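# Set the toppled nest block upright on the laser-marker table

## Task

Take the nest block that has tipped over and leave it standing upright on the worktable beside the laser marker.

## Robot and tools

Robot: two arms, left_arm and right_arm (big_yam, I2RT-based), each ending in a two-finger parallel gripper. The fingers point along the gripper's +z axis and open and close along its y axis. end_effector_position is the point between the finger pads, roughly 1 cm in from the fingertips. Calibrated bases in the scene frame: left_arm at (-0.006, +0.242, +0.018) m, right_arm at (+0.016, -0.287, +0.029) m, each yawed only slightly, with +z up in both.

Frames: the scene frame has its origin at table-top height halfway between the nominal bases, +x pointing out over the table, +z up, and left_arm on the +y side. Arm names do not match image sides. Each arm's hand positions, orientations (quat wxyz), targets and offsets are given in that arm's own base frame. Fixed cameras and the table use the scene frame. Reported hand poses can be off by a few centimetres, more at long reach.

Cameras: cam_head_left and cam_head_right, both fixed and 672x504. The cameras argument on any tool picks which images come back: omitted, null or ["all"] gives all, [] gives none, and an unknown name makes the call invalid.

execute_actions(actions, cameras): actions is a list of actions. Each action is a table of up to 15 rows, and each row is one control step of 1/30 s, so a full action lasts 0.5 s. If fewer rows are given, the last row repeats. A row always has 14 numbers in [-1, 1]: left_arm dx, dy, dz, rx, ry, rz, opening, then the same seven for right_arm. The six pose numbers are an offset, not a pose: they are measured from that arm's Hand target as it was when the action began, along that arm's base axes. 1.0 equals 0.6 m for dx/dy/dz and 180 degrees for rotation. rx, ry, rz form a single rotation vector, applied about the Hand target's position. Rows inside one action do not add up, but each new action or call starts from the updated Hand target, so sending the same offset again moves further. Six zeros re-request the current Hand target. Opening is absolute: +1 is fully open (0.094 m), -1 is closed. A 0 in the opening slot is a real command for half open, so resend the present opening to keep a gripper unchanged. An empty actions list just returns state and images.

move(target, speed, blend, opening_speed, blocking, cameras): drives each gripper in a straight line to target. target is either one 14-number row laid out as above or a list of up to 15 such rows. Every row is an offset from the same starting Hand targets, not from the row before it. speed is in m/s, from 0.002 to 4.3, default 0.25; rotation may run at up to twice that number in rad/s. Give one value or one per target. blend (m) rounds the corners of a list. opening_speed (per second on the -1 to 1 scale, at least 0.2) closes the fingers gradually. blocking=false returns after about 0.5 s while the motion continues. A path lasts at least 0.5 s and is cut at 10 s. Paths do not avoid obstacles or the other arm. Faster moves lag more, stray more and hit harder. The move: line reports how the move ended (done, off_target, moving, held, fault) and any limits (paced = pose clipped, held = steps withheld).

wait(seconds): 0 to 10 s, holding the last commands; a running move keeps going. stop(): brakes a running move, and a faster move needs more room to stop. zoom_image(camera, region): camera is cam_head_left or cam_head_right, region is [x0, y0, x1, y1] in pixels from the top-left, at most 504x504, taken from the latest image. read_manual(section): only licence texts. finished_scene(scene): ends scene number 1 to 3 and cannot be undone. Scene 1 is practice, and the block must stay upright without help once the robot lets go.

Result lines: end_effector_position (m) and end_effector_quat_wxyz in the arm's base frame. Hand target is the last commanded pose after clipping, and the next offsets start from it. Tool commands shows the current opening commands. grip_measured is the finger opening on the command scale; it reads slightly wide when empty and narrower than the part under a squeeze. grip_effort_nm is gripper motor effort, negative when closing, and it is not a pad force. Joint positions list the joints, with the last value being the opening in m. Joint velocities may read "within noise". Joint torques include the arm's own weight, and numbers 3 and 4 wrap at ±28 N m. Also shown: MOTOR HOT, OVER-TEMPERATURE FAULT, actions left, and the scene number.

Behaviour: commanded orientation is clipped to 40 degrees from the measured one at every step. Friction and weight can leave the gripper a centimetre or more short of its target. Waiting does not close that gap; send the remaining distance as an offset. An arm blocked by an object keeps pushing until it is commanded back past its own gripper. Motors heat from holding loads, stretching out or pushing at unreachable poses. At 100 °C the arm goes limp for 30 to 60 s or more, sometimes with no warning first.

Avoid: dropping the block, opening the fingers while it is still moving, fast contact, and pressing far beyond the point of contact. Keep the two arms from hitting or squeezing each other, and never close one gripper on the other's fingers. Do not sweep a path close to an arm's own base, since that can flip its shoulder posture. Nothing may fall off the table or be left off it. Close slowly on anything fragile, and open well above grip_measured to release. Loose objects may occasionally be nudged by outside pushes.

Each tool is called after "Emit:" as a command line: name --argument value for each argument, lists and objects as JSON in quotes; but a table of rows of numbers goes row by row, as --pt "numbers of a row", without its own name.

## Session

Emit:
execute_actions --actions '[]'

Scene clock: 0.00 s.
left_arm: end_effector_position=(+0.2922, -0.1681, +0.1052) grip_measured=+1.000 grip_effort_nm=n/a end_effector_quat_wxyz=(+0.089, +0.059, +0.994, +0.024) | right_arm: end_effector_position=(+0.8399, -0.0849, +0.1767) grip_measured=+1.000 grip_effort_nm=n/a end_effector_quat_wxyz=(-0.478, +0.627, -0.610, -0.076)
Joint positions: left_arm=[-0.587 1.229 0.789 -1.001 -0.131 -0.461 0.094] | right_arm=[-0.263 2.507 2.592 -1.155 -0.92 -1.608 0.094]
Joint velocities: within noise
Joint torques (N m): no reading
Heat: left arm: hottest waist 24 °C; right arm: hottest waist 24 °C.
Hand target: left_arm +0.3016, -0.1743, +0.1167; +0.103, +0.057, +0.993, +0.016 | right_arm +0.8434, -0.0859, +0.1749; -0.480, +0.628, -0.609, -0.073
Tool commands: left_gripper/opening=+1.0 right_gripper/opening=+1.0

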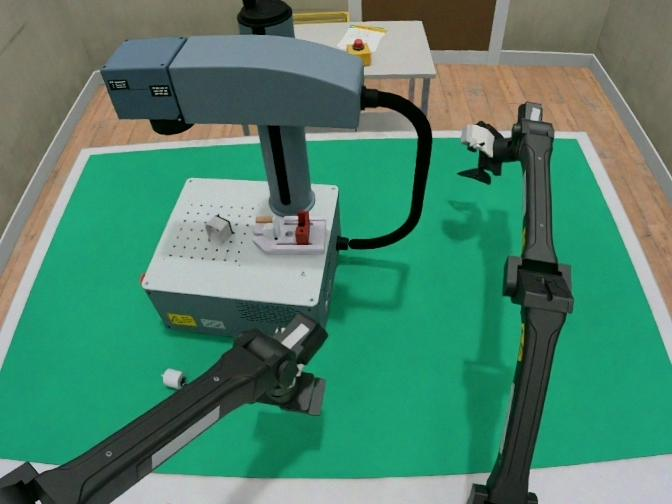

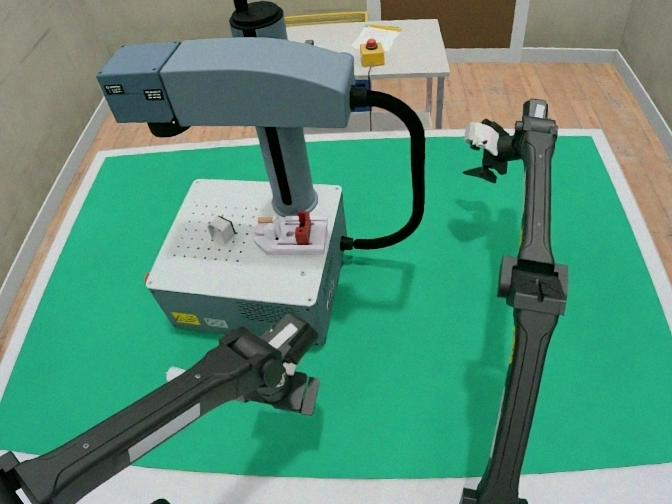

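Emit:
zoom_image --camera "cam_head_left" --region '[140, 170, 360, 350]'

Emit:
zoom_image --camera "cam_head_right" --region '[190, 190, 350, 290]'

Emit:
zoom_image --camera "cam_head_left" --region '[240, 200, 340, 270]'

Scaled by 2.291 (camera's finer frame: 960x720).

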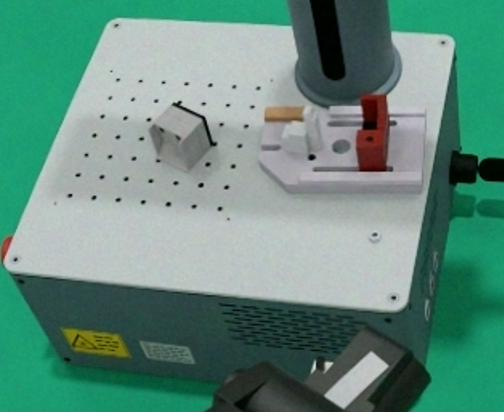

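Scaled by 3.150 (camera's finer frame: 960x720).

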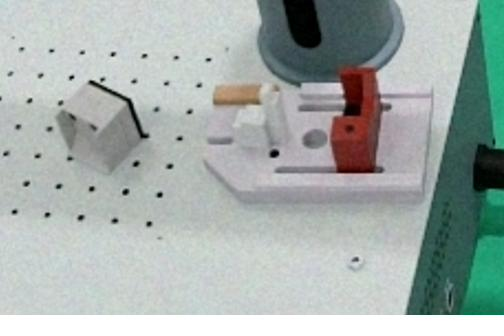

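Scaled by 5.040 (camera's finer frame: 960x720).

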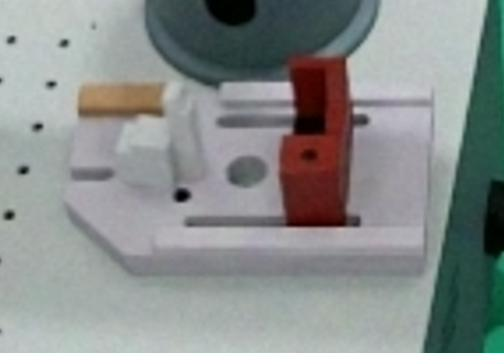

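Emit:
move --target '[-0.05,0.55,0.3,0,0,0,1, 0,0,0,0,0,0,1]' --speed 0.3

Emit:
zoom_image --camera "cam_head_left" --region '[130, 170, 350, 390]'

Emit:
zoom_image --camera "cam_head_left" --region '[245, 205, 325, 265]'

Emit:
zoom_image --camera "cam_head_right" --region '[245, 205, 325, 265]'

Emit:
zoom_image --camera "cam_head_right" --region '[195, 205, 245, 255]'

Emit:
zoom_image --camera "cam_head_left" --region '[195, 205, 245, 255]'

Emit:
zoom_image --camera "cam_head_left" --region '[285, 255, 325, 295]'

Scene clock: 4.00 s.
left_arm: end_effector_position=(+0.2613, +0.1446, +0.2692) grip_measured=+1.000 grip_effort_nm=0.056 end_effector_quat_wxyz=(+0.079, +0.058, +0.995, +0.000) | right_arm: end_effector_position=(+0.8399, -0.0849, +0.1767) grip_measured=+1.000 grip_effort_nm=-0.017 end_effector_quat_wxyz=(-0.478, +0.627, -0.610, -0.076)
Joint positions: left_arm=[0.559 1.03 1.088 -1.498 0.091 0.67 0.094] | right_arm=[-0.263 2.507 2.592 -1.155 -0.92 -1.608 0.094]
Joint torques (N m): left_arm=[1.9 -5.71 13.59 0.32 0.08 0.13] | right_arm=[0.5 -25 13.34 1.22 -0.81 0.01]
Heat: left arm: hottest waist 24 °C; right arm: hottest shoulder 25 °C.
Hand target: left_arm +0.2717, +0.1557, +0.2968; +0.103, +0.057, +0.993, +0.016 | right_arm +0.8434, -0.0859, +0.1749; -0.480, +0.628, -0.609, -0.073
Off the commanded pose: left_arm 0.031 m, 3 deg | right_arm 0.004 m, 1 deg.
move: off_target (left_arm)

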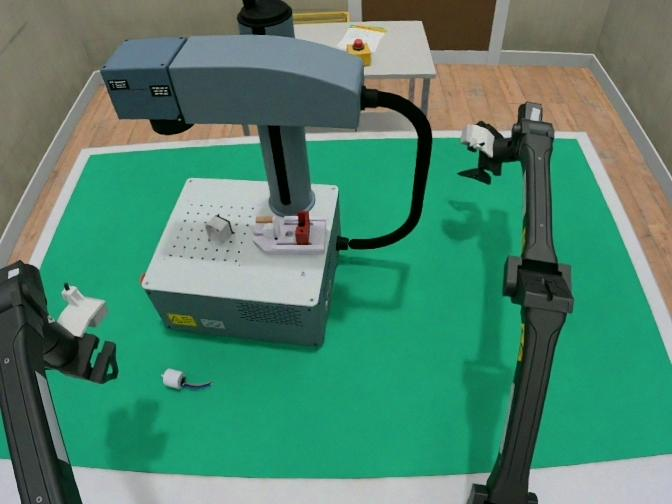

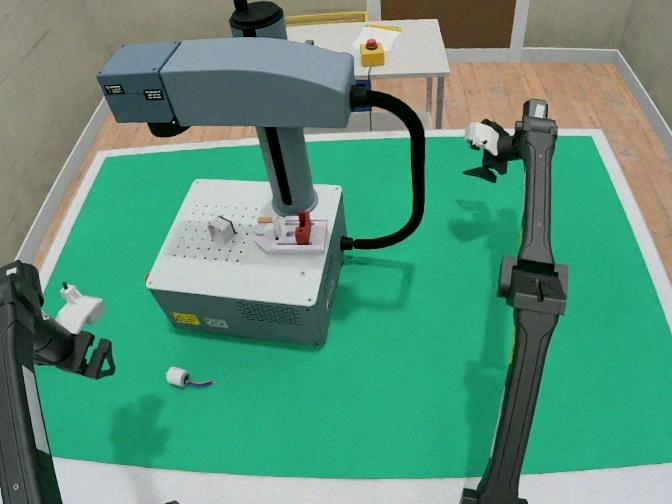

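Scaled by 2.291 (camera's finer frame: 960x720).

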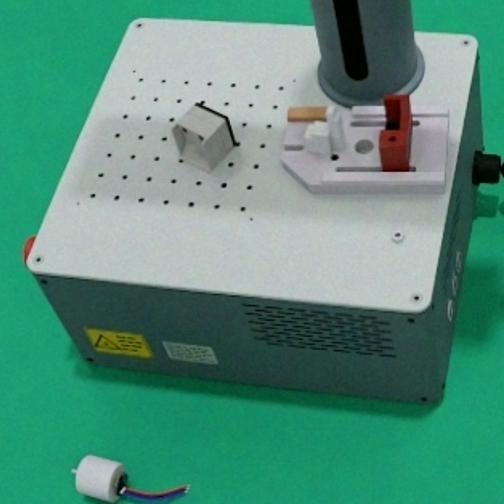

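Scaled by 6.300 (camera's finer frame: 960x720).

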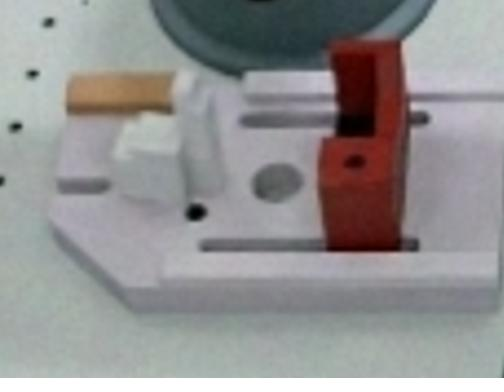

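Scaled by 6.300 (camera's finer frame: 960x720).

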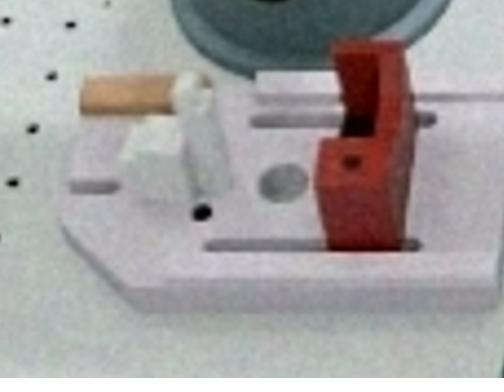

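Scaled by 10.080 (camera's finer frame: 960x720).

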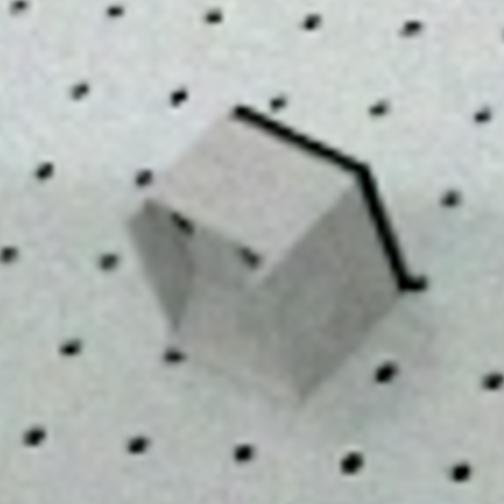

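Scaled by 10.080 (camera's finer frame: 960x720).

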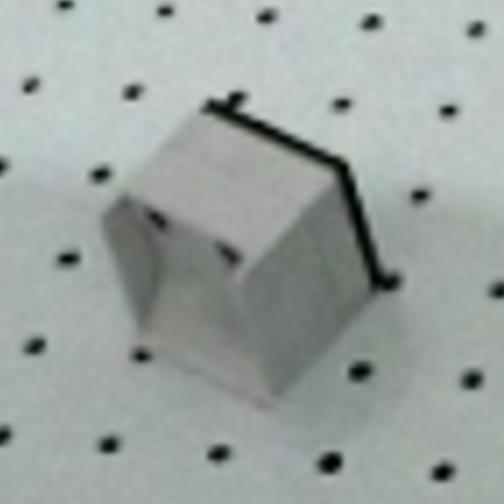

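Scaled by 12.600 (camera's finer frame: 960x720).

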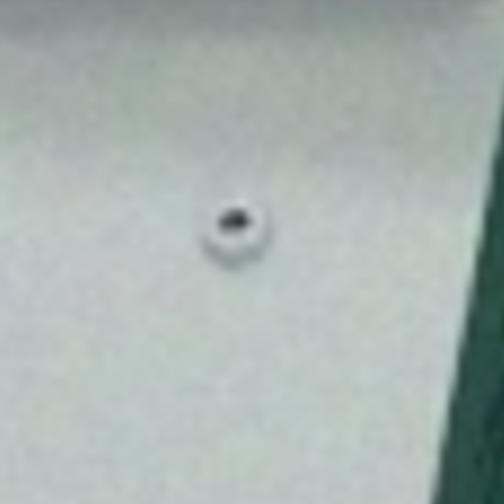

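Emit:
zoom_image --camera "cam_head_left" --region '[252, 212, 287, 242]'

Emit:
zoom_image --camera "cam_head_right" --region '[252, 212, 287, 242]'

Emit:
zoom_image --camera "cam_head_left" --region '[200, 210, 240, 250]'

Emit:
zoom_image --camera "cam_head_left" --region '[150, 355, 220, 400]'

Scaled by 14.400 (camera's finer frame: 960x720).

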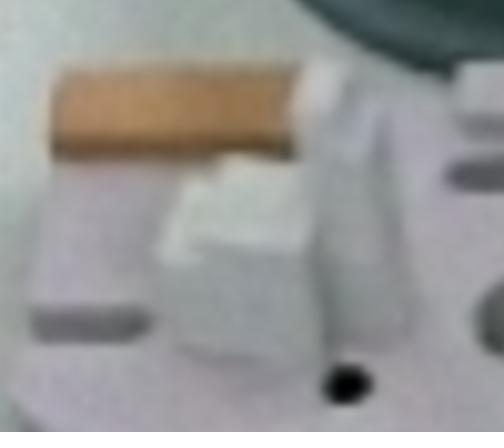

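Scaled by 14.400 (camera's finer frame: 960x720).

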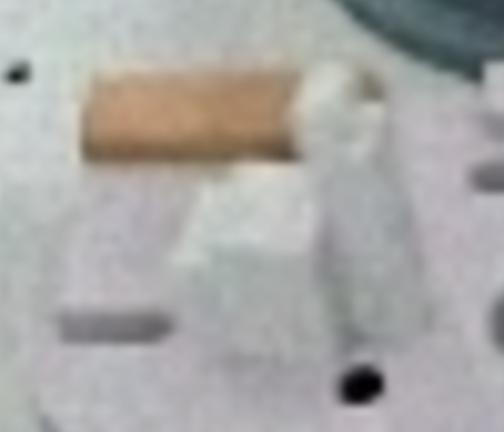

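Scaled by 12.600 (camera's finer frame: 960x720).

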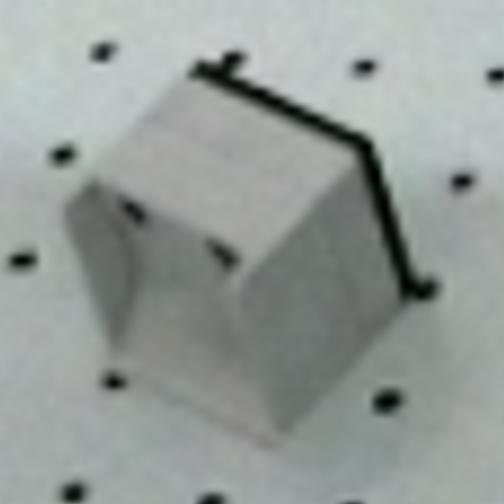

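Scaled by 7.200 (camera's finer frame: 960x720).

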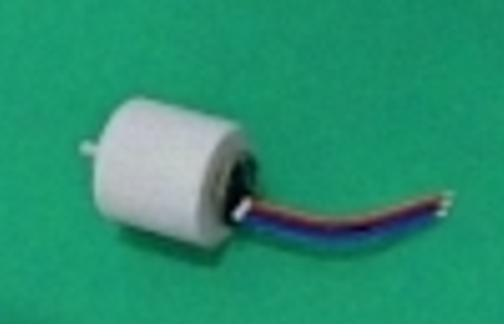

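Emit:
execute_actions --actions '[]'

Emit:
zoom_image --camera "cam_head_left" --region '[140, 170, 340, 320]'

Emit:
zoom_image --camera "cam_head_right" --region '[140, 170, 340, 320]'

Scene clock: 11.30 s.
left_arm: end_effector_position=(+0.2612, +0.1446, +0.2692) grip_measured=+1.000 grip_effort_nm=0.051 end_effector_quat_wxyz=(+0.079, +0.058, +0.995, +0.000) | right_arm: end_effector_position=(+0.8399, -0.0849, +0.1767) grip_measured=+1.000 grip_effort_nm=-0.017 end_effector_quat_wxyz=(-0.478, +0.627, -0.610, -0.076)
Joint positions: left_arm=[0.56 1.03 1.088 -1.499 0.091 0.671 0.094] | right_arm=[-0.263 2.507 2.592 -1.155 -0.92 -1.608 0.094]
Joint velocities: within noise
Joint torques (N m): left_arm=[1.9 -5.71 13.56 0.36 0.09 0.14] | right_arm=[0.91 -25.35 13.46 1.07 -0.73 -0.01]
Heat: left arm: hottest elbow 26 °C; right arm: hottest shoulder 26 °C.
Hand target: left_arm +0.2717, +0.1558, +0.2968; +0.103, +0.057, +0.993, +0.016 | right_arm +0.8434, -0.0859, +0.1749; -0.480, +0.628, -0.609, -0.073
Tool commands: left_gripper/opening=+1.0 right_gripper/opening=+1.0
Off the commanded pose: left_arm 0.031 m, 3 deg | right_arm 0.004 m, 1 deg.

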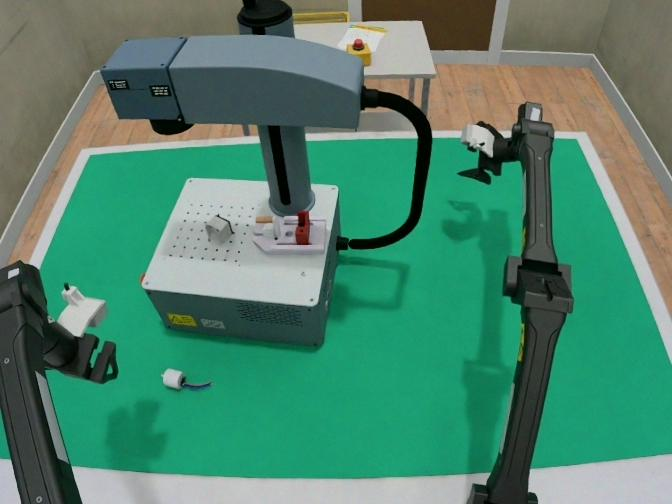

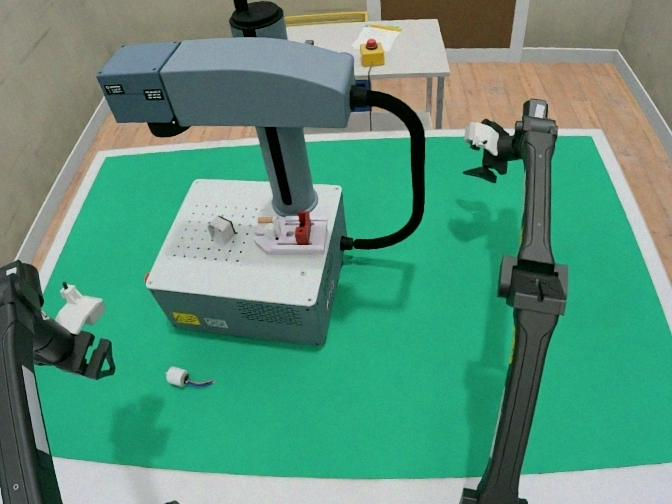

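Scaled by 2.520 (camera's finer frame: 960x720).

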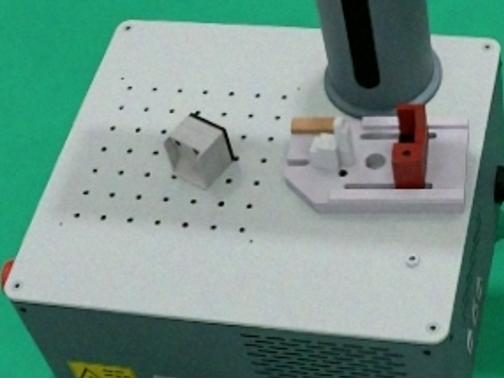

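Scaled by 2.520 (camera's finer frame: 960x720).

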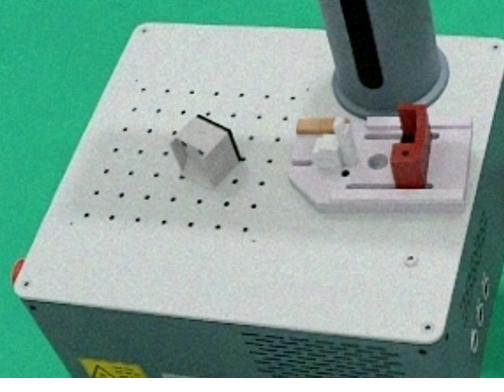

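Emit:
zoom_image --camera "cam_head_left" --region '[194, 203, 246, 255]'

Emit:
zoom_image --camera "cam_head_right" --region '[196, 203, 248, 255]'

Scaled by 9.692 (camera's finer frame: 960x720).

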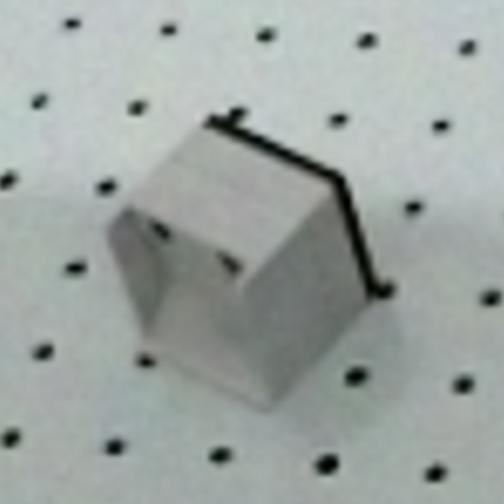

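Scaled by 9.692 (camera's finer frame: 960x720).

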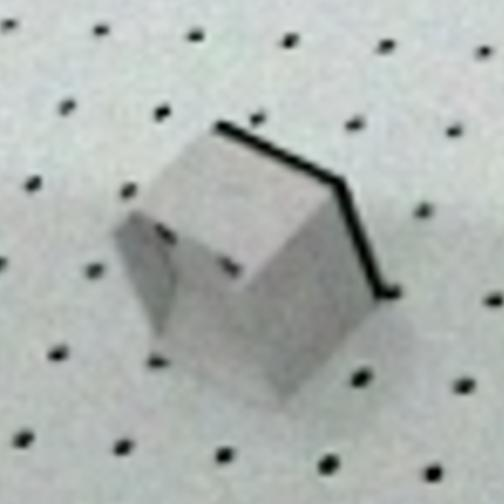

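Emit:
move --pt "0.2 -0.05 0.08 -0.06 -0.16 -0.07 1 0 0 0 0 0 0 1" --pt "0.488 -0.182 -0.04 -0.1227 -0.3148 -0.1364 0.6 0 0 0 0 0 0 1" --blend '[0.03,0]'

Emit:
zoom_image --camera "cam_head_left" --region '[120, 180, 270, 300]'

Emit:
zoom_image --camera "cam_head_right" --region '[120, 180, 270, 300]'

Scene clock: 18.53 s.
left_arm: end_effector_position=(+0.5645, +0.0533, +0.2741) grip_measured=+0.603 grip_effort_nm=-0.046 end_effector_quat_wxyz=(+0.563, +0.221, +0.780, -0.158) | right_arm: end_effector_position=(+0.8399, -0.0849, +0.1767) grip_measured=+1.000 grip_effort_nm=-0.007 end_effector_quat_wxyz=(-0.478, +0.627, -0.610, -0.076)
Joint positions: left_arm=[0.316 1.418 1.006 -0.061 0.807 0.358 0.075] | right_arm=[-0.263 2.507 2.592 -1.155 -0.92 -1.608 0.094]
Joint torques (N m): left_arm=[-0.44 -12.51 8.02 2.56 0.09 -0.07] | right_arm=[1.2 -25.35 13.53 1.1 -0.8 0.03]
Heat: left arm: hottest elbow 29 °C; right arm: hottest shoulder 27 °C.
Hand target: left_arm +0.5645, +0.0465, +0.2728; +0.565, +0.223, +0.778, -0.162 | right_arm +0.8434, -0.0859, +0.1749; -0.480, +0.628, -0.609, -0.073
Off the commanded pose: left_arm 0.007 m, 1 deg | right_arm 0.004 m, 1 deg.
move: done

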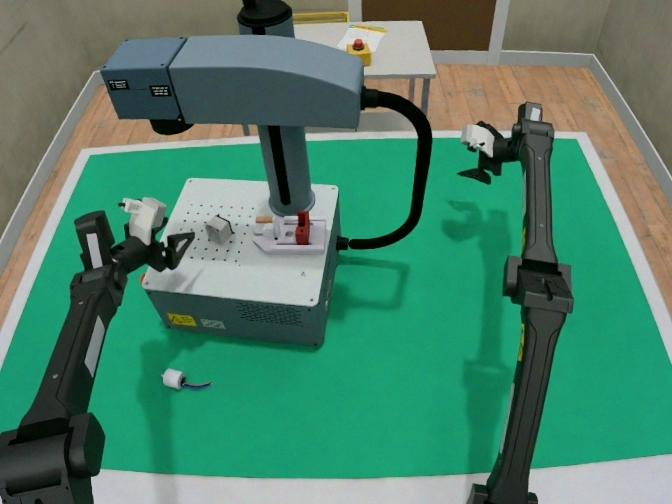

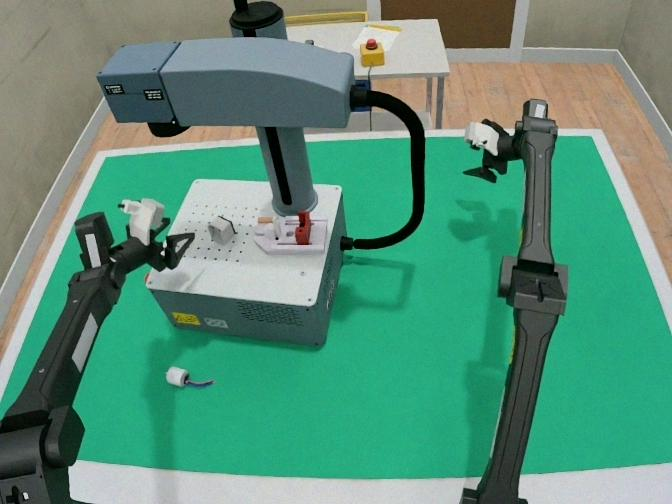

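Scaled by 3.360 (camera's finer frame: 960x720).

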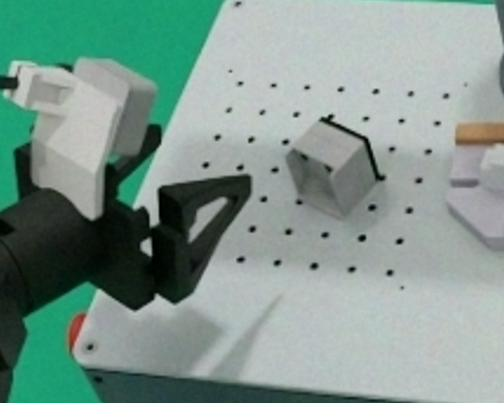

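Scaled by 3.360 (camera's finer frame: 960x720).

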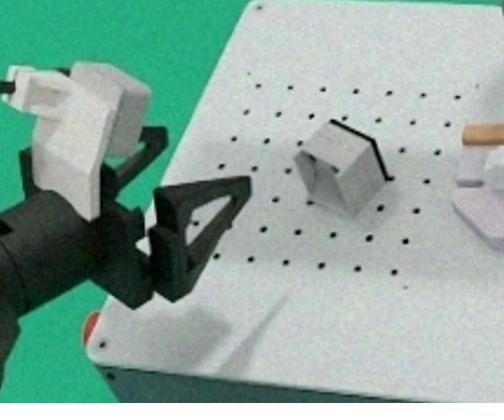

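Emit:
move --target '[0.012,-0.037,-0.075,0,0,0,0.6,0,0,0,0,0,0,1]' --speed 0.15

Emit:
zoom_image --camera "cam_head_left" --region '[150, 190, 270, 280]'

Emit:
zoom_image --camera "cam_head_right" --region '[150, 190, 270, 280]'

Scene clock: 20.97 s.
left_arm: end_effector_position=(+0.5714, +0.0303, +0.2277) grip_measured=+0.602 grip_effort_nm=-0.046 end_effector_quat_wxyz=(+0.562, +0.222, +0.781, -0.159) | right_arm: end_effector_position=(+0.8399, -0.0849, +0.1767) grip_measured=+1.000 grip_effort_nm=-0.027 end_effector_quat_wxyz=(-0.478, +0.627, -0.610, -0.076)
Joint positions: left_arm=[0.263 1.48 0.932 0.095 0.762 0.326 0.075] | right_arm=[-0.263 2.507 2.592 -1.155 -0.92 -1.608 0.094]
Joint torques (N m): left_arm=[-0.38 -12.86 7.75 2.58 0 -0.08] | right_arm=[1.08 -25.64 13.08 1.17 -0.8 -0.02]
Heat: left arm: hottest elbow 29 °C; right arm: hottest shoulder 27 °C.
Hand target: left_arm +0.5717, +0.0243, +0.2277; +0.565, +0.223, +0.778, -0.162 | right_arm +0.8434, -0.0859, +0.1749; -0.480, +0.628, -0.609, -0.073
Off the commanded pose: left_arm 0.006 m, 1 deg | right_arm 0.004 m, 1 deg.
move: done

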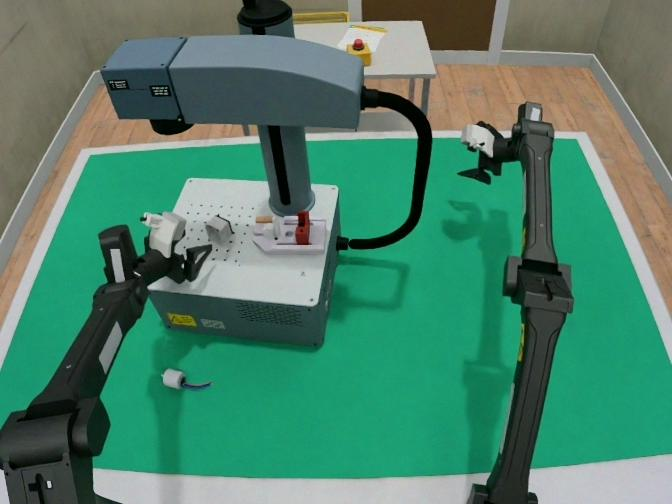

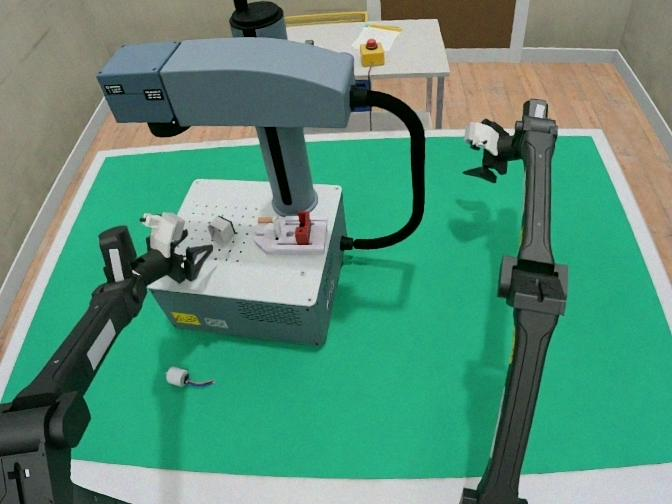

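Scaled by 4.200 (camera's finer frame: 960x720).

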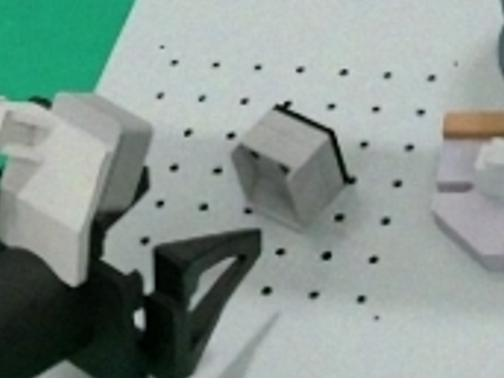

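Scaled by 4.200 (camera's finer frame: 960x720).

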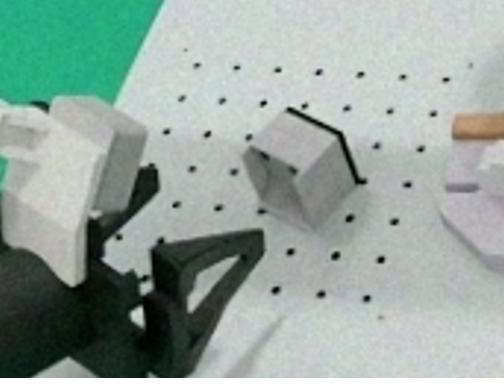

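Emit:
move --target '[0.0438,-0.0355,-0.0428,0,0,0,0.6,0,0,0,0,0,0,1]' --speed 0.1

Emit:
zoom_image --camera "cam_head_left" --region '[170, 190, 270, 265]'

Emit:
zoom_image --camera "cam_head_right" --region '[170, 190, 270, 265]'

Scene clock: 23.13 s.
left_arm: end_effector_position=(+0.5912, +0.0075, +0.1918) grip_measured=+0.602 grip_effort_nm=-0.042 end_effector_quat_wxyz=(+0.555, +0.220, +0.786, -0.163) | right_arm: end_effector_position=(+0.8399, -0.0849, +0.1767) grip_measured=+1.000 grip_effort_nm=-0.017 end_effector_quat_wxyz=(-0.478, +0.627, -0.610, -0.076)
Joint positions: left_arm=[0.204 1.571 0.932 0.187 0.709 0.293 0.075] | right_arm=[-0.263 2.507 2.592 -1.155 -0.92 -1.608 0.094]
Joint torques (N m): left_arm=[-0.26 -13.63 8.98 2.69 -0.01 -0.06] | right_arm=[1.2 -25.47 13.14 0.98 -0.8 -0.02]
Heat: left arm: hottest elbow 29 °C; right arm: hottest shoulder 27 °C.
Hand target: left_arm +0.5979, +0.0030, +0.2020; +0.565, +0.223, +0.778, -0.162 | right_arm +0.8434, -0.0859, +0.1749; -0.480, +0.628, -0.609, -0.073
Off the commanded pose: left_arm 0.013 m, 2 deg | right_arm 0.004 m, 1 deg.
move: off_target (left_arm)

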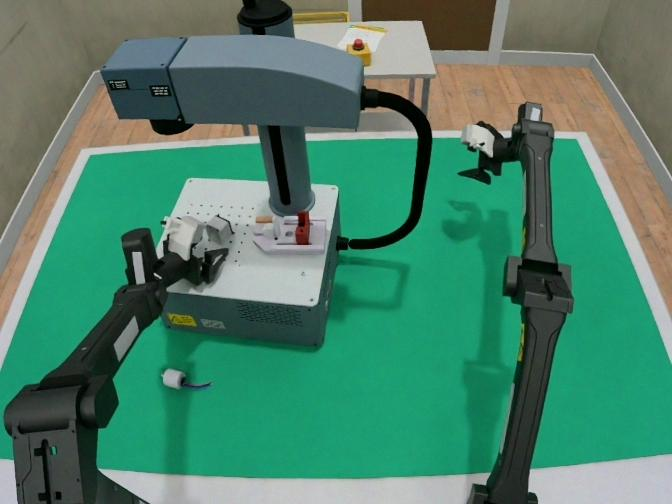

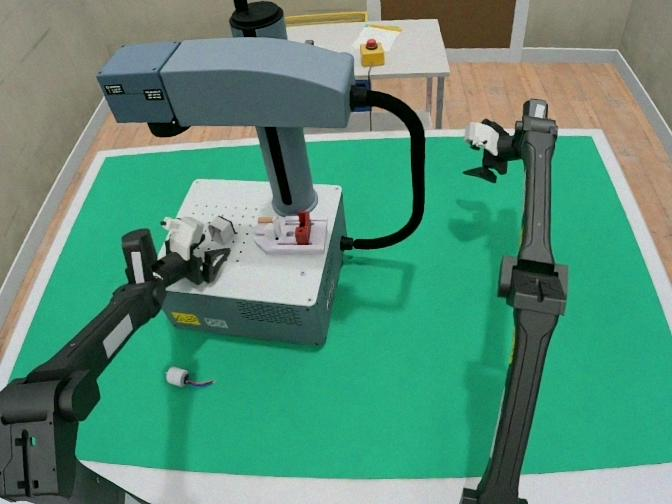

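Scaled by 5.040 (camera's finer frame: 960x720).

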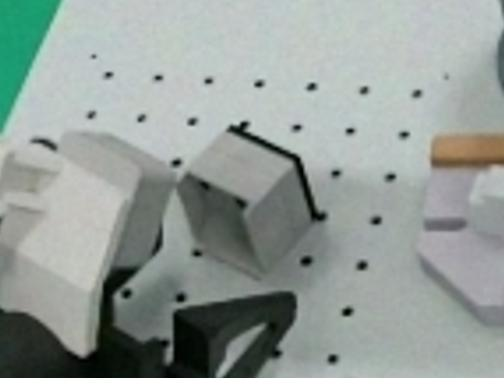

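Scaled by 5.040 (camera's finer frame: 960x720).

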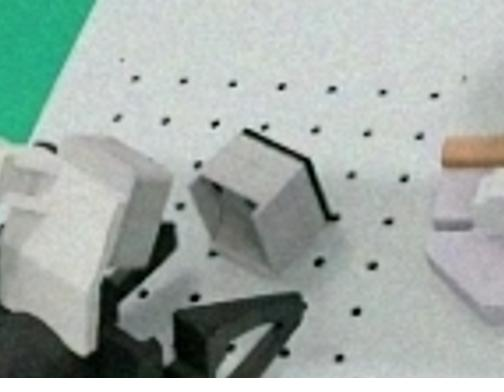

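Emit:
move --pt "0.0055 0.011 0.026 0 0 0 0.6 0 0 0 0 0 0 1" --pt "0.036 -0.008 0.026 0 0 0 0.6 0 0 0 0 0 0 1" --speed 0.08

Emit:
zoom_image --camera "cam_head_left" --region '[180, 195, 260, 255]'

Emit:
zoom_image --camera "cam_head_right" --region '[180, 195, 260, 255]'

Scene clock: 26.27 s.
left_arm: end_effector_position=(+0.5978, +0.0014, +0.1905) grip_measured=+0.602 grip_effort_nm=-0.042 end_effector_quat_wxyz=(+0.548, +0.216, +0.791, -0.166) | right_arm: end_effector_position=(+0.8399, -0.0849, +0.1767) grip_measured=+1.000 grip_effort_nm=-0.027 end_effector_quat_wxyz=(-0.478, +0.627, -0.610, -0.076)
Joint positions: left_arm=[0.188 1.584 0.953 0.166 0.693 0.282 0.075] | right_arm=[-0.263 2.507 2.592 -1.155 -0.92 -1.608 0.094]
Joint torques (N m): left_arm=[-0.38 -13.27 12.67 1.57 0 -0.07] | right_arm=[0.85 -25.23 13.2 1.02 -0.81 0]
Heat: left arm: hottest elbow 29 °C; right arm: hottest shoulder 28 °C.
Hand target: left_arm +0.6194, -0.0018, +0.2177; +0.565, +0.223, +0.778, -0.162 | right_arm +0.8434, -0.0859, +0.1749; -0.480, +0.628, -0.609, -0.073
Off the commanded pose: left_arm 0.035 m, 3 deg | right_arm 0.004 m, 1 deg.
move: off_target (left_arm)

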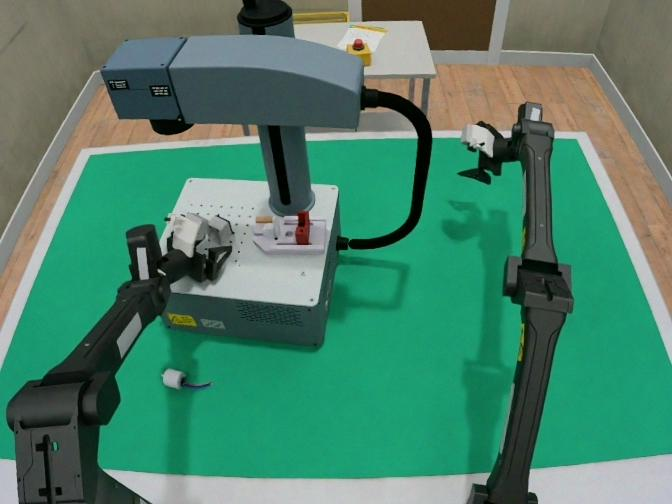

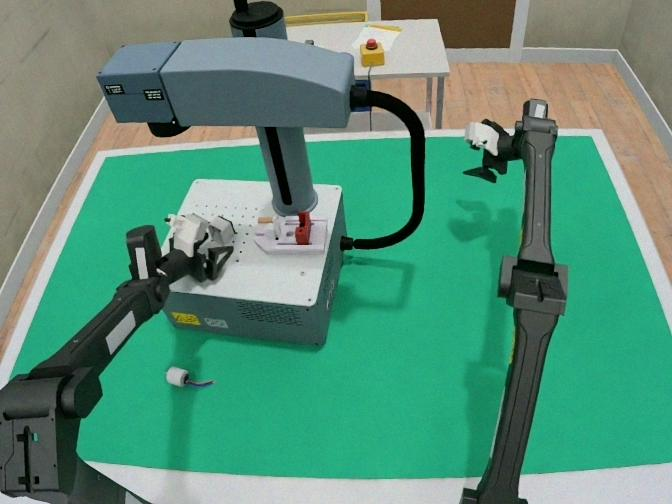

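Scaled by 6.300 (camera's finer frame: 960x720).

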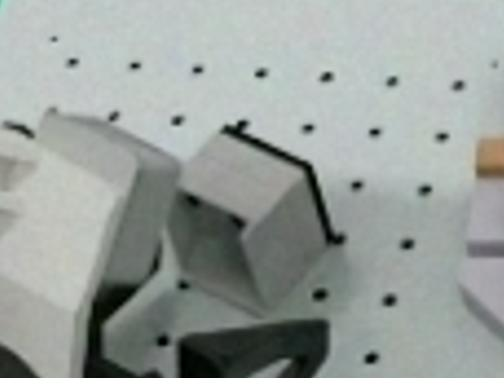

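Scaled by 6.300 (camera's finer frame: 960x720).

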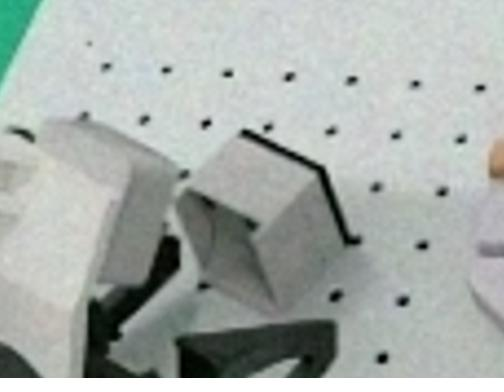

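Emit:
move --target '[-0.02,0.012,0.035,0,0,0,0.6,0,0,0,0,0,0,1]' --speed 0.08 --cameras '[]'

Scene clock: 27.83 s.
left_arm: end_effector_position=(+0.5888, -0.0019, +0.2011) grip_measured=+0.602 grip_effort_nm=-0.042 end_effector_quat_wxyz=(+0.539, +0.216, +0.795, -0.175) | right_arm: end_effector_position=(+0.8399, -0.0849, +0.1767) grip_measured=+1.000 grip_effort_nm=-0.027 end_effector_quat_wxyz=(-0.478, +0.627, -0.610, -0.076)
Joint positions: left_arm=[0.188 1.546 0.953 0.105 0.705 0.282 0.075] | right_arm=[-0.263 2.507 2.592 -1.155 -0.92 -1.608 0.094]
Joint torques (N m): left_arm=[1.26 -14.8 12.72 1.61 0.19 0.05] | right_arm=[1.2 -25.93 13.22 1.17 -0.77 0]
Heat: left arm: hottest elbow 30 °C; right arm: hottest shoulder 28 °C.
Hand target: left_arm +0.6074, +0.0054, +0.2387; +0.565, +0.223, +0.778, -0.162 | right_arm +0.8434, -0.0859, +0.1749; -0.480, +0.628, -0.609, -0.073
Off the commanded pose: left_arm 0.043 m, 4 deg | right_arm 0.004 m, 1 deg.
move: off_target (left_arm)

Emit:
move --pt "-0.071 0.041 0.085 0 0 0 0.6 0 0 0 0 0 0 1" --pt "-0.029 0.016 0.012 0 0 0 0.6 0 0 0 0 0 0 1" --speed 0.15

Emit:
zoom_image --camera "cam_head_right" --region '[180, 195, 260, 255]'

Scene clock: 30.43 s.
left_arm: end_effector_position=(+0.5773, +0.0190, +0.2220) grip_measured=+0.602 grip_effort_nm=-0.046 end_effector_quat_wxyz=(+0.546, +0.213, +0.793, -0.169) | right_arm: end_effector_position=(+0.8399, -0.0849, +0.1767) grip_measured=+1.000 grip_effort_nm=-0.032 end_effector_quat_wxyz=(-0.478, +0.627, -0.610, -0.076)
Joint positions: left_arm=[0.235 1.494 0.953 0.053 0.736 0.305 0.075] | right_arm=[-0.263 2.507 2.592 -1.155 -0.92 -1.608 0.094]
Joint torques (N m): left_arm=[-0.56 -13.33 10.97 2.61 0 -0.04] | right_arm=[1.44 -25.17 13.45 1.28 -0.74 0.01]
Heat: left arm: hottest elbow 30 °C; right arm: hottest shoulder 28 °C.
Hand target: left_arm +0.5900, +0.0150, +0.2457; +0.565, +0.223, +0.778, -0.162 | right_arm +0.8434, -0.0859, +0.1749; -0.480, +0.628, -0.609, -0.073
Off the commanded pose: left_arm 0.027 m, 3 deg | right_arm 0.004 m, 1 deg.
move: off_target (left_arm)

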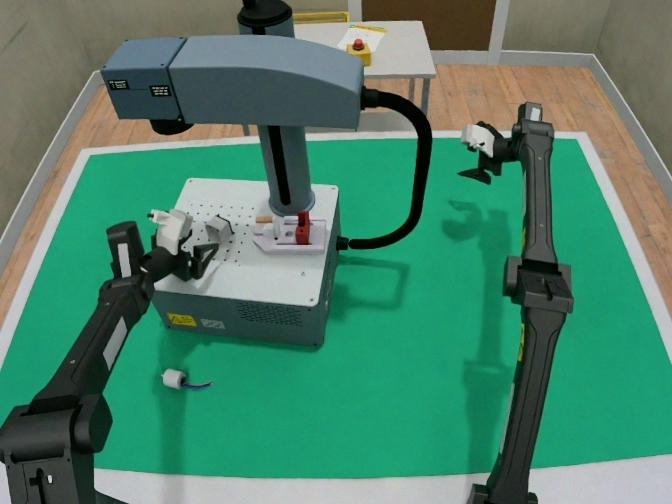

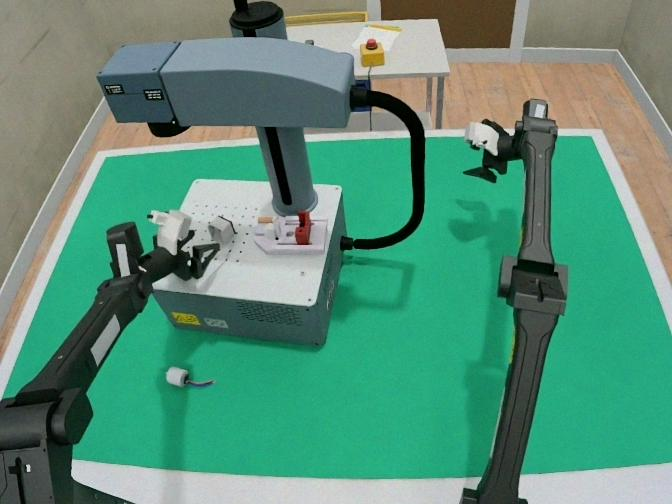

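Scaled by 6.300 (camera's finer frame: 960x720).

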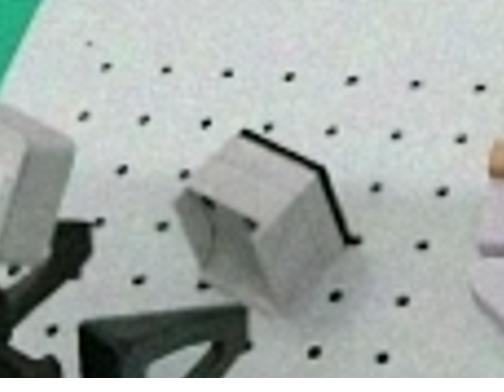

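Emit:
move --target '[0.041,-0.0255,-0.005,0,-0.012,0,0.6,0,0,0,0,0,0,1]' --speed 0.1

Emit:
zoom_image --camera "cam_head_right" --region '[180, 195, 260, 255]'

Emit:
zoom_image --camera "cam_head_left" --region '[180, 195, 260, 255]'

Scene clock: 33.47 s.
left_arm: end_effector_position=(+0.5920, +0.0021, +0.2082) grip_measured=+0.602 grip_effort_nm=-0.042 end_effector_quat_wxyz=(+0.552, +0.216, +0.788, -0.167) | right_arm: end_effector_position=(+0.8399, -0.0849, +0.1767) grip_measured=+1.000 grip_effort_nm=-0.012 end_effector_quat_wxyz=(-0.478, +0.627, -0.610, -0.076)
Joint positions: left_arm=[0.193 1.544 0.953 0.138 0.701 0.278 0.075] | right_arm=[-0.263 2.507 2.592 -1.155 -0.92 -1.608 0.094]
Joint torques (N m): left_arm=[-0.38 -13.39 12.78 2.65 -0.01 -0.07] | right_arm=[0.5 -25.64 13.35 1.11 -0.78 0]
Heat: left arm: hottest elbow 30 °C; right arm: hottest shoulder 29 °C.
Hand target: left_arm +0.6146, -0.0002, +0.2428; +0.579, +0.226, +0.767, -0.157 | right_arm +0.8434, -0.0859, +0.1749; -0.480, +0.628, -0.609, -0.073
Off the commanded pose: left_arm 0.041 m, 4 deg | right_arm 0.004 m, 1 deg.
move: off_target (left_arm)

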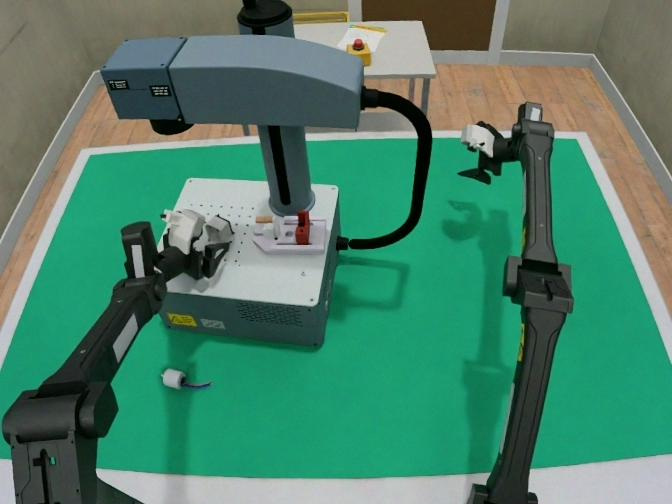

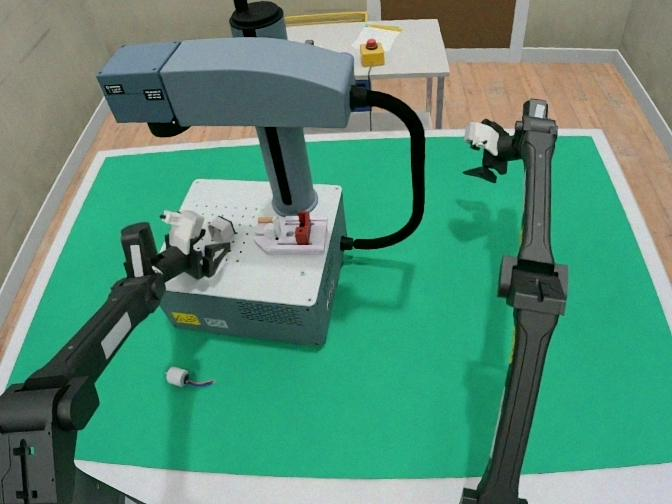

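Scaled by 6.300 (camera's finer frame: 960x720).

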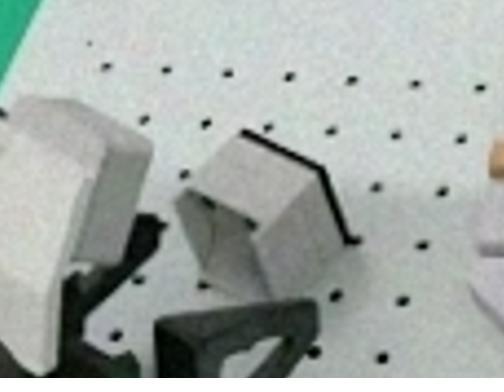

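Scaled by 6.300 (camera's finer frame: 960x720).

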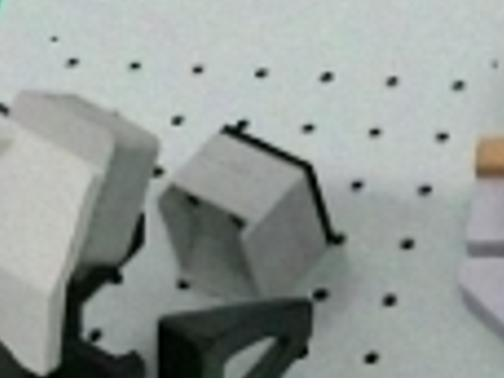

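Emit:
move --target '[0.055,-0.015,0.022,0,0,0,0.6,0,0,0,0,0,0,1]' --speed 0.06

Emit:
zoom_image --camera "cam_head_right" --region '[180, 195, 260, 255]'

Emit:
zoom_image --camera "cam_head_left" --region '[180, 195, 260, 255]'

Scene clock: 35.60 s.
left_arm: end_effector_position=(+0.6267, -0.0046, +0.2255) grip_measured=+0.602 grip_effort_nm=-0.046 end_effector_quat_wxyz=(+0.561, +0.219, +0.782, -0.162) | right_arm: end_effector_position=(+0.8399, -0.0849, +0.1767) grip_measured=+1.000 grip_effort_nm=-0.017 end_effector_quat_wxyz=(-0.478, +0.627, -0.610, -0.076)
Joint positions: left_arm=[0.165 1.597 1.056 0.122 0.674 0.263 0.075] | right_arm=[-0.263 2.507 2.592 -1.155 -0.92 -1.608 0.094]
Joint torques (N m): left_arm=[-0.44 -14.21 13.37 1.55 -0.02 -0.06] | right_arm=[1.14 -25.41 13.34 1.4 -0.77 -0.02]
Heat: left arm: hottest elbow 31 °C; right arm: hottest shoulder 29 °C.
Hand target: left_arm +0.6477, -0.0094, +0.2560; +0.579, +0.226, +0.767, -0.157 | right_arm +0.8434, -0.0859, +0.1749; -0.480, +0.628, -0.609, -0.073
Off the commanded pose: left_arm 0.037 m, 3 deg | right_arm 0.004 m, 1 deg.
move: off_target (left_arm)

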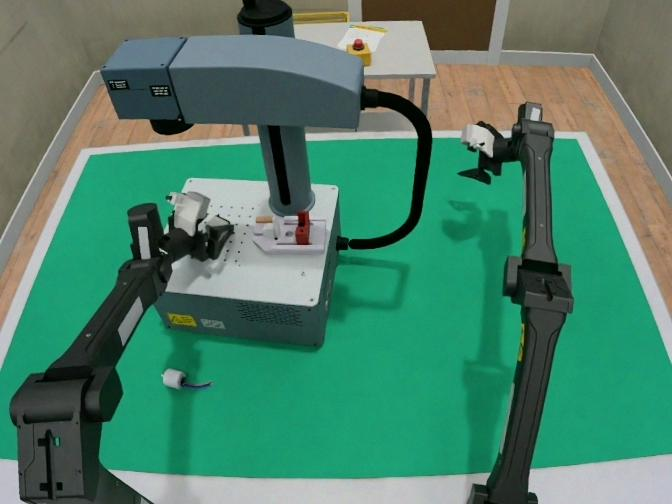

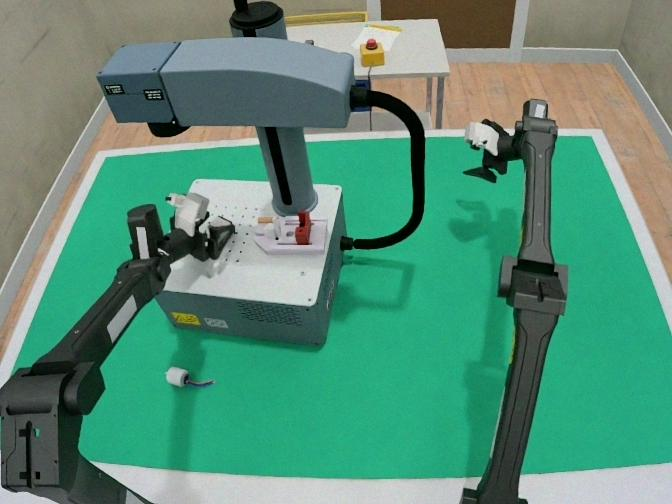

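Scaled by 6.300 (camera's finer frame: 960x720).

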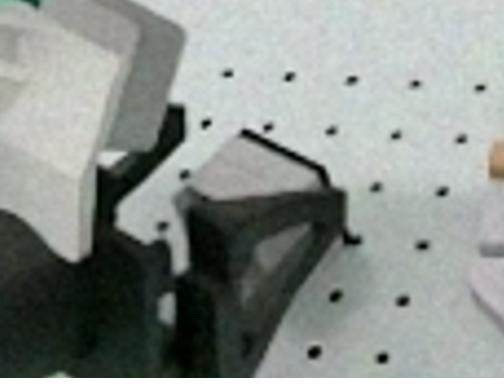

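Scaled by 6.300 (camera's finer frame: 960x720).

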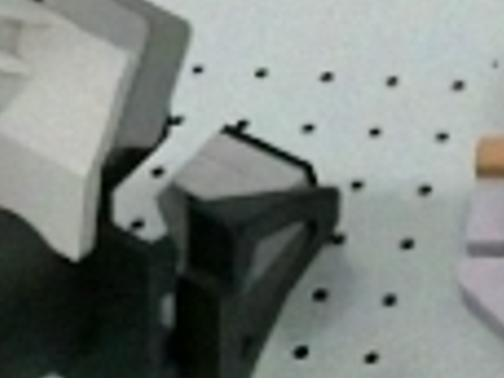

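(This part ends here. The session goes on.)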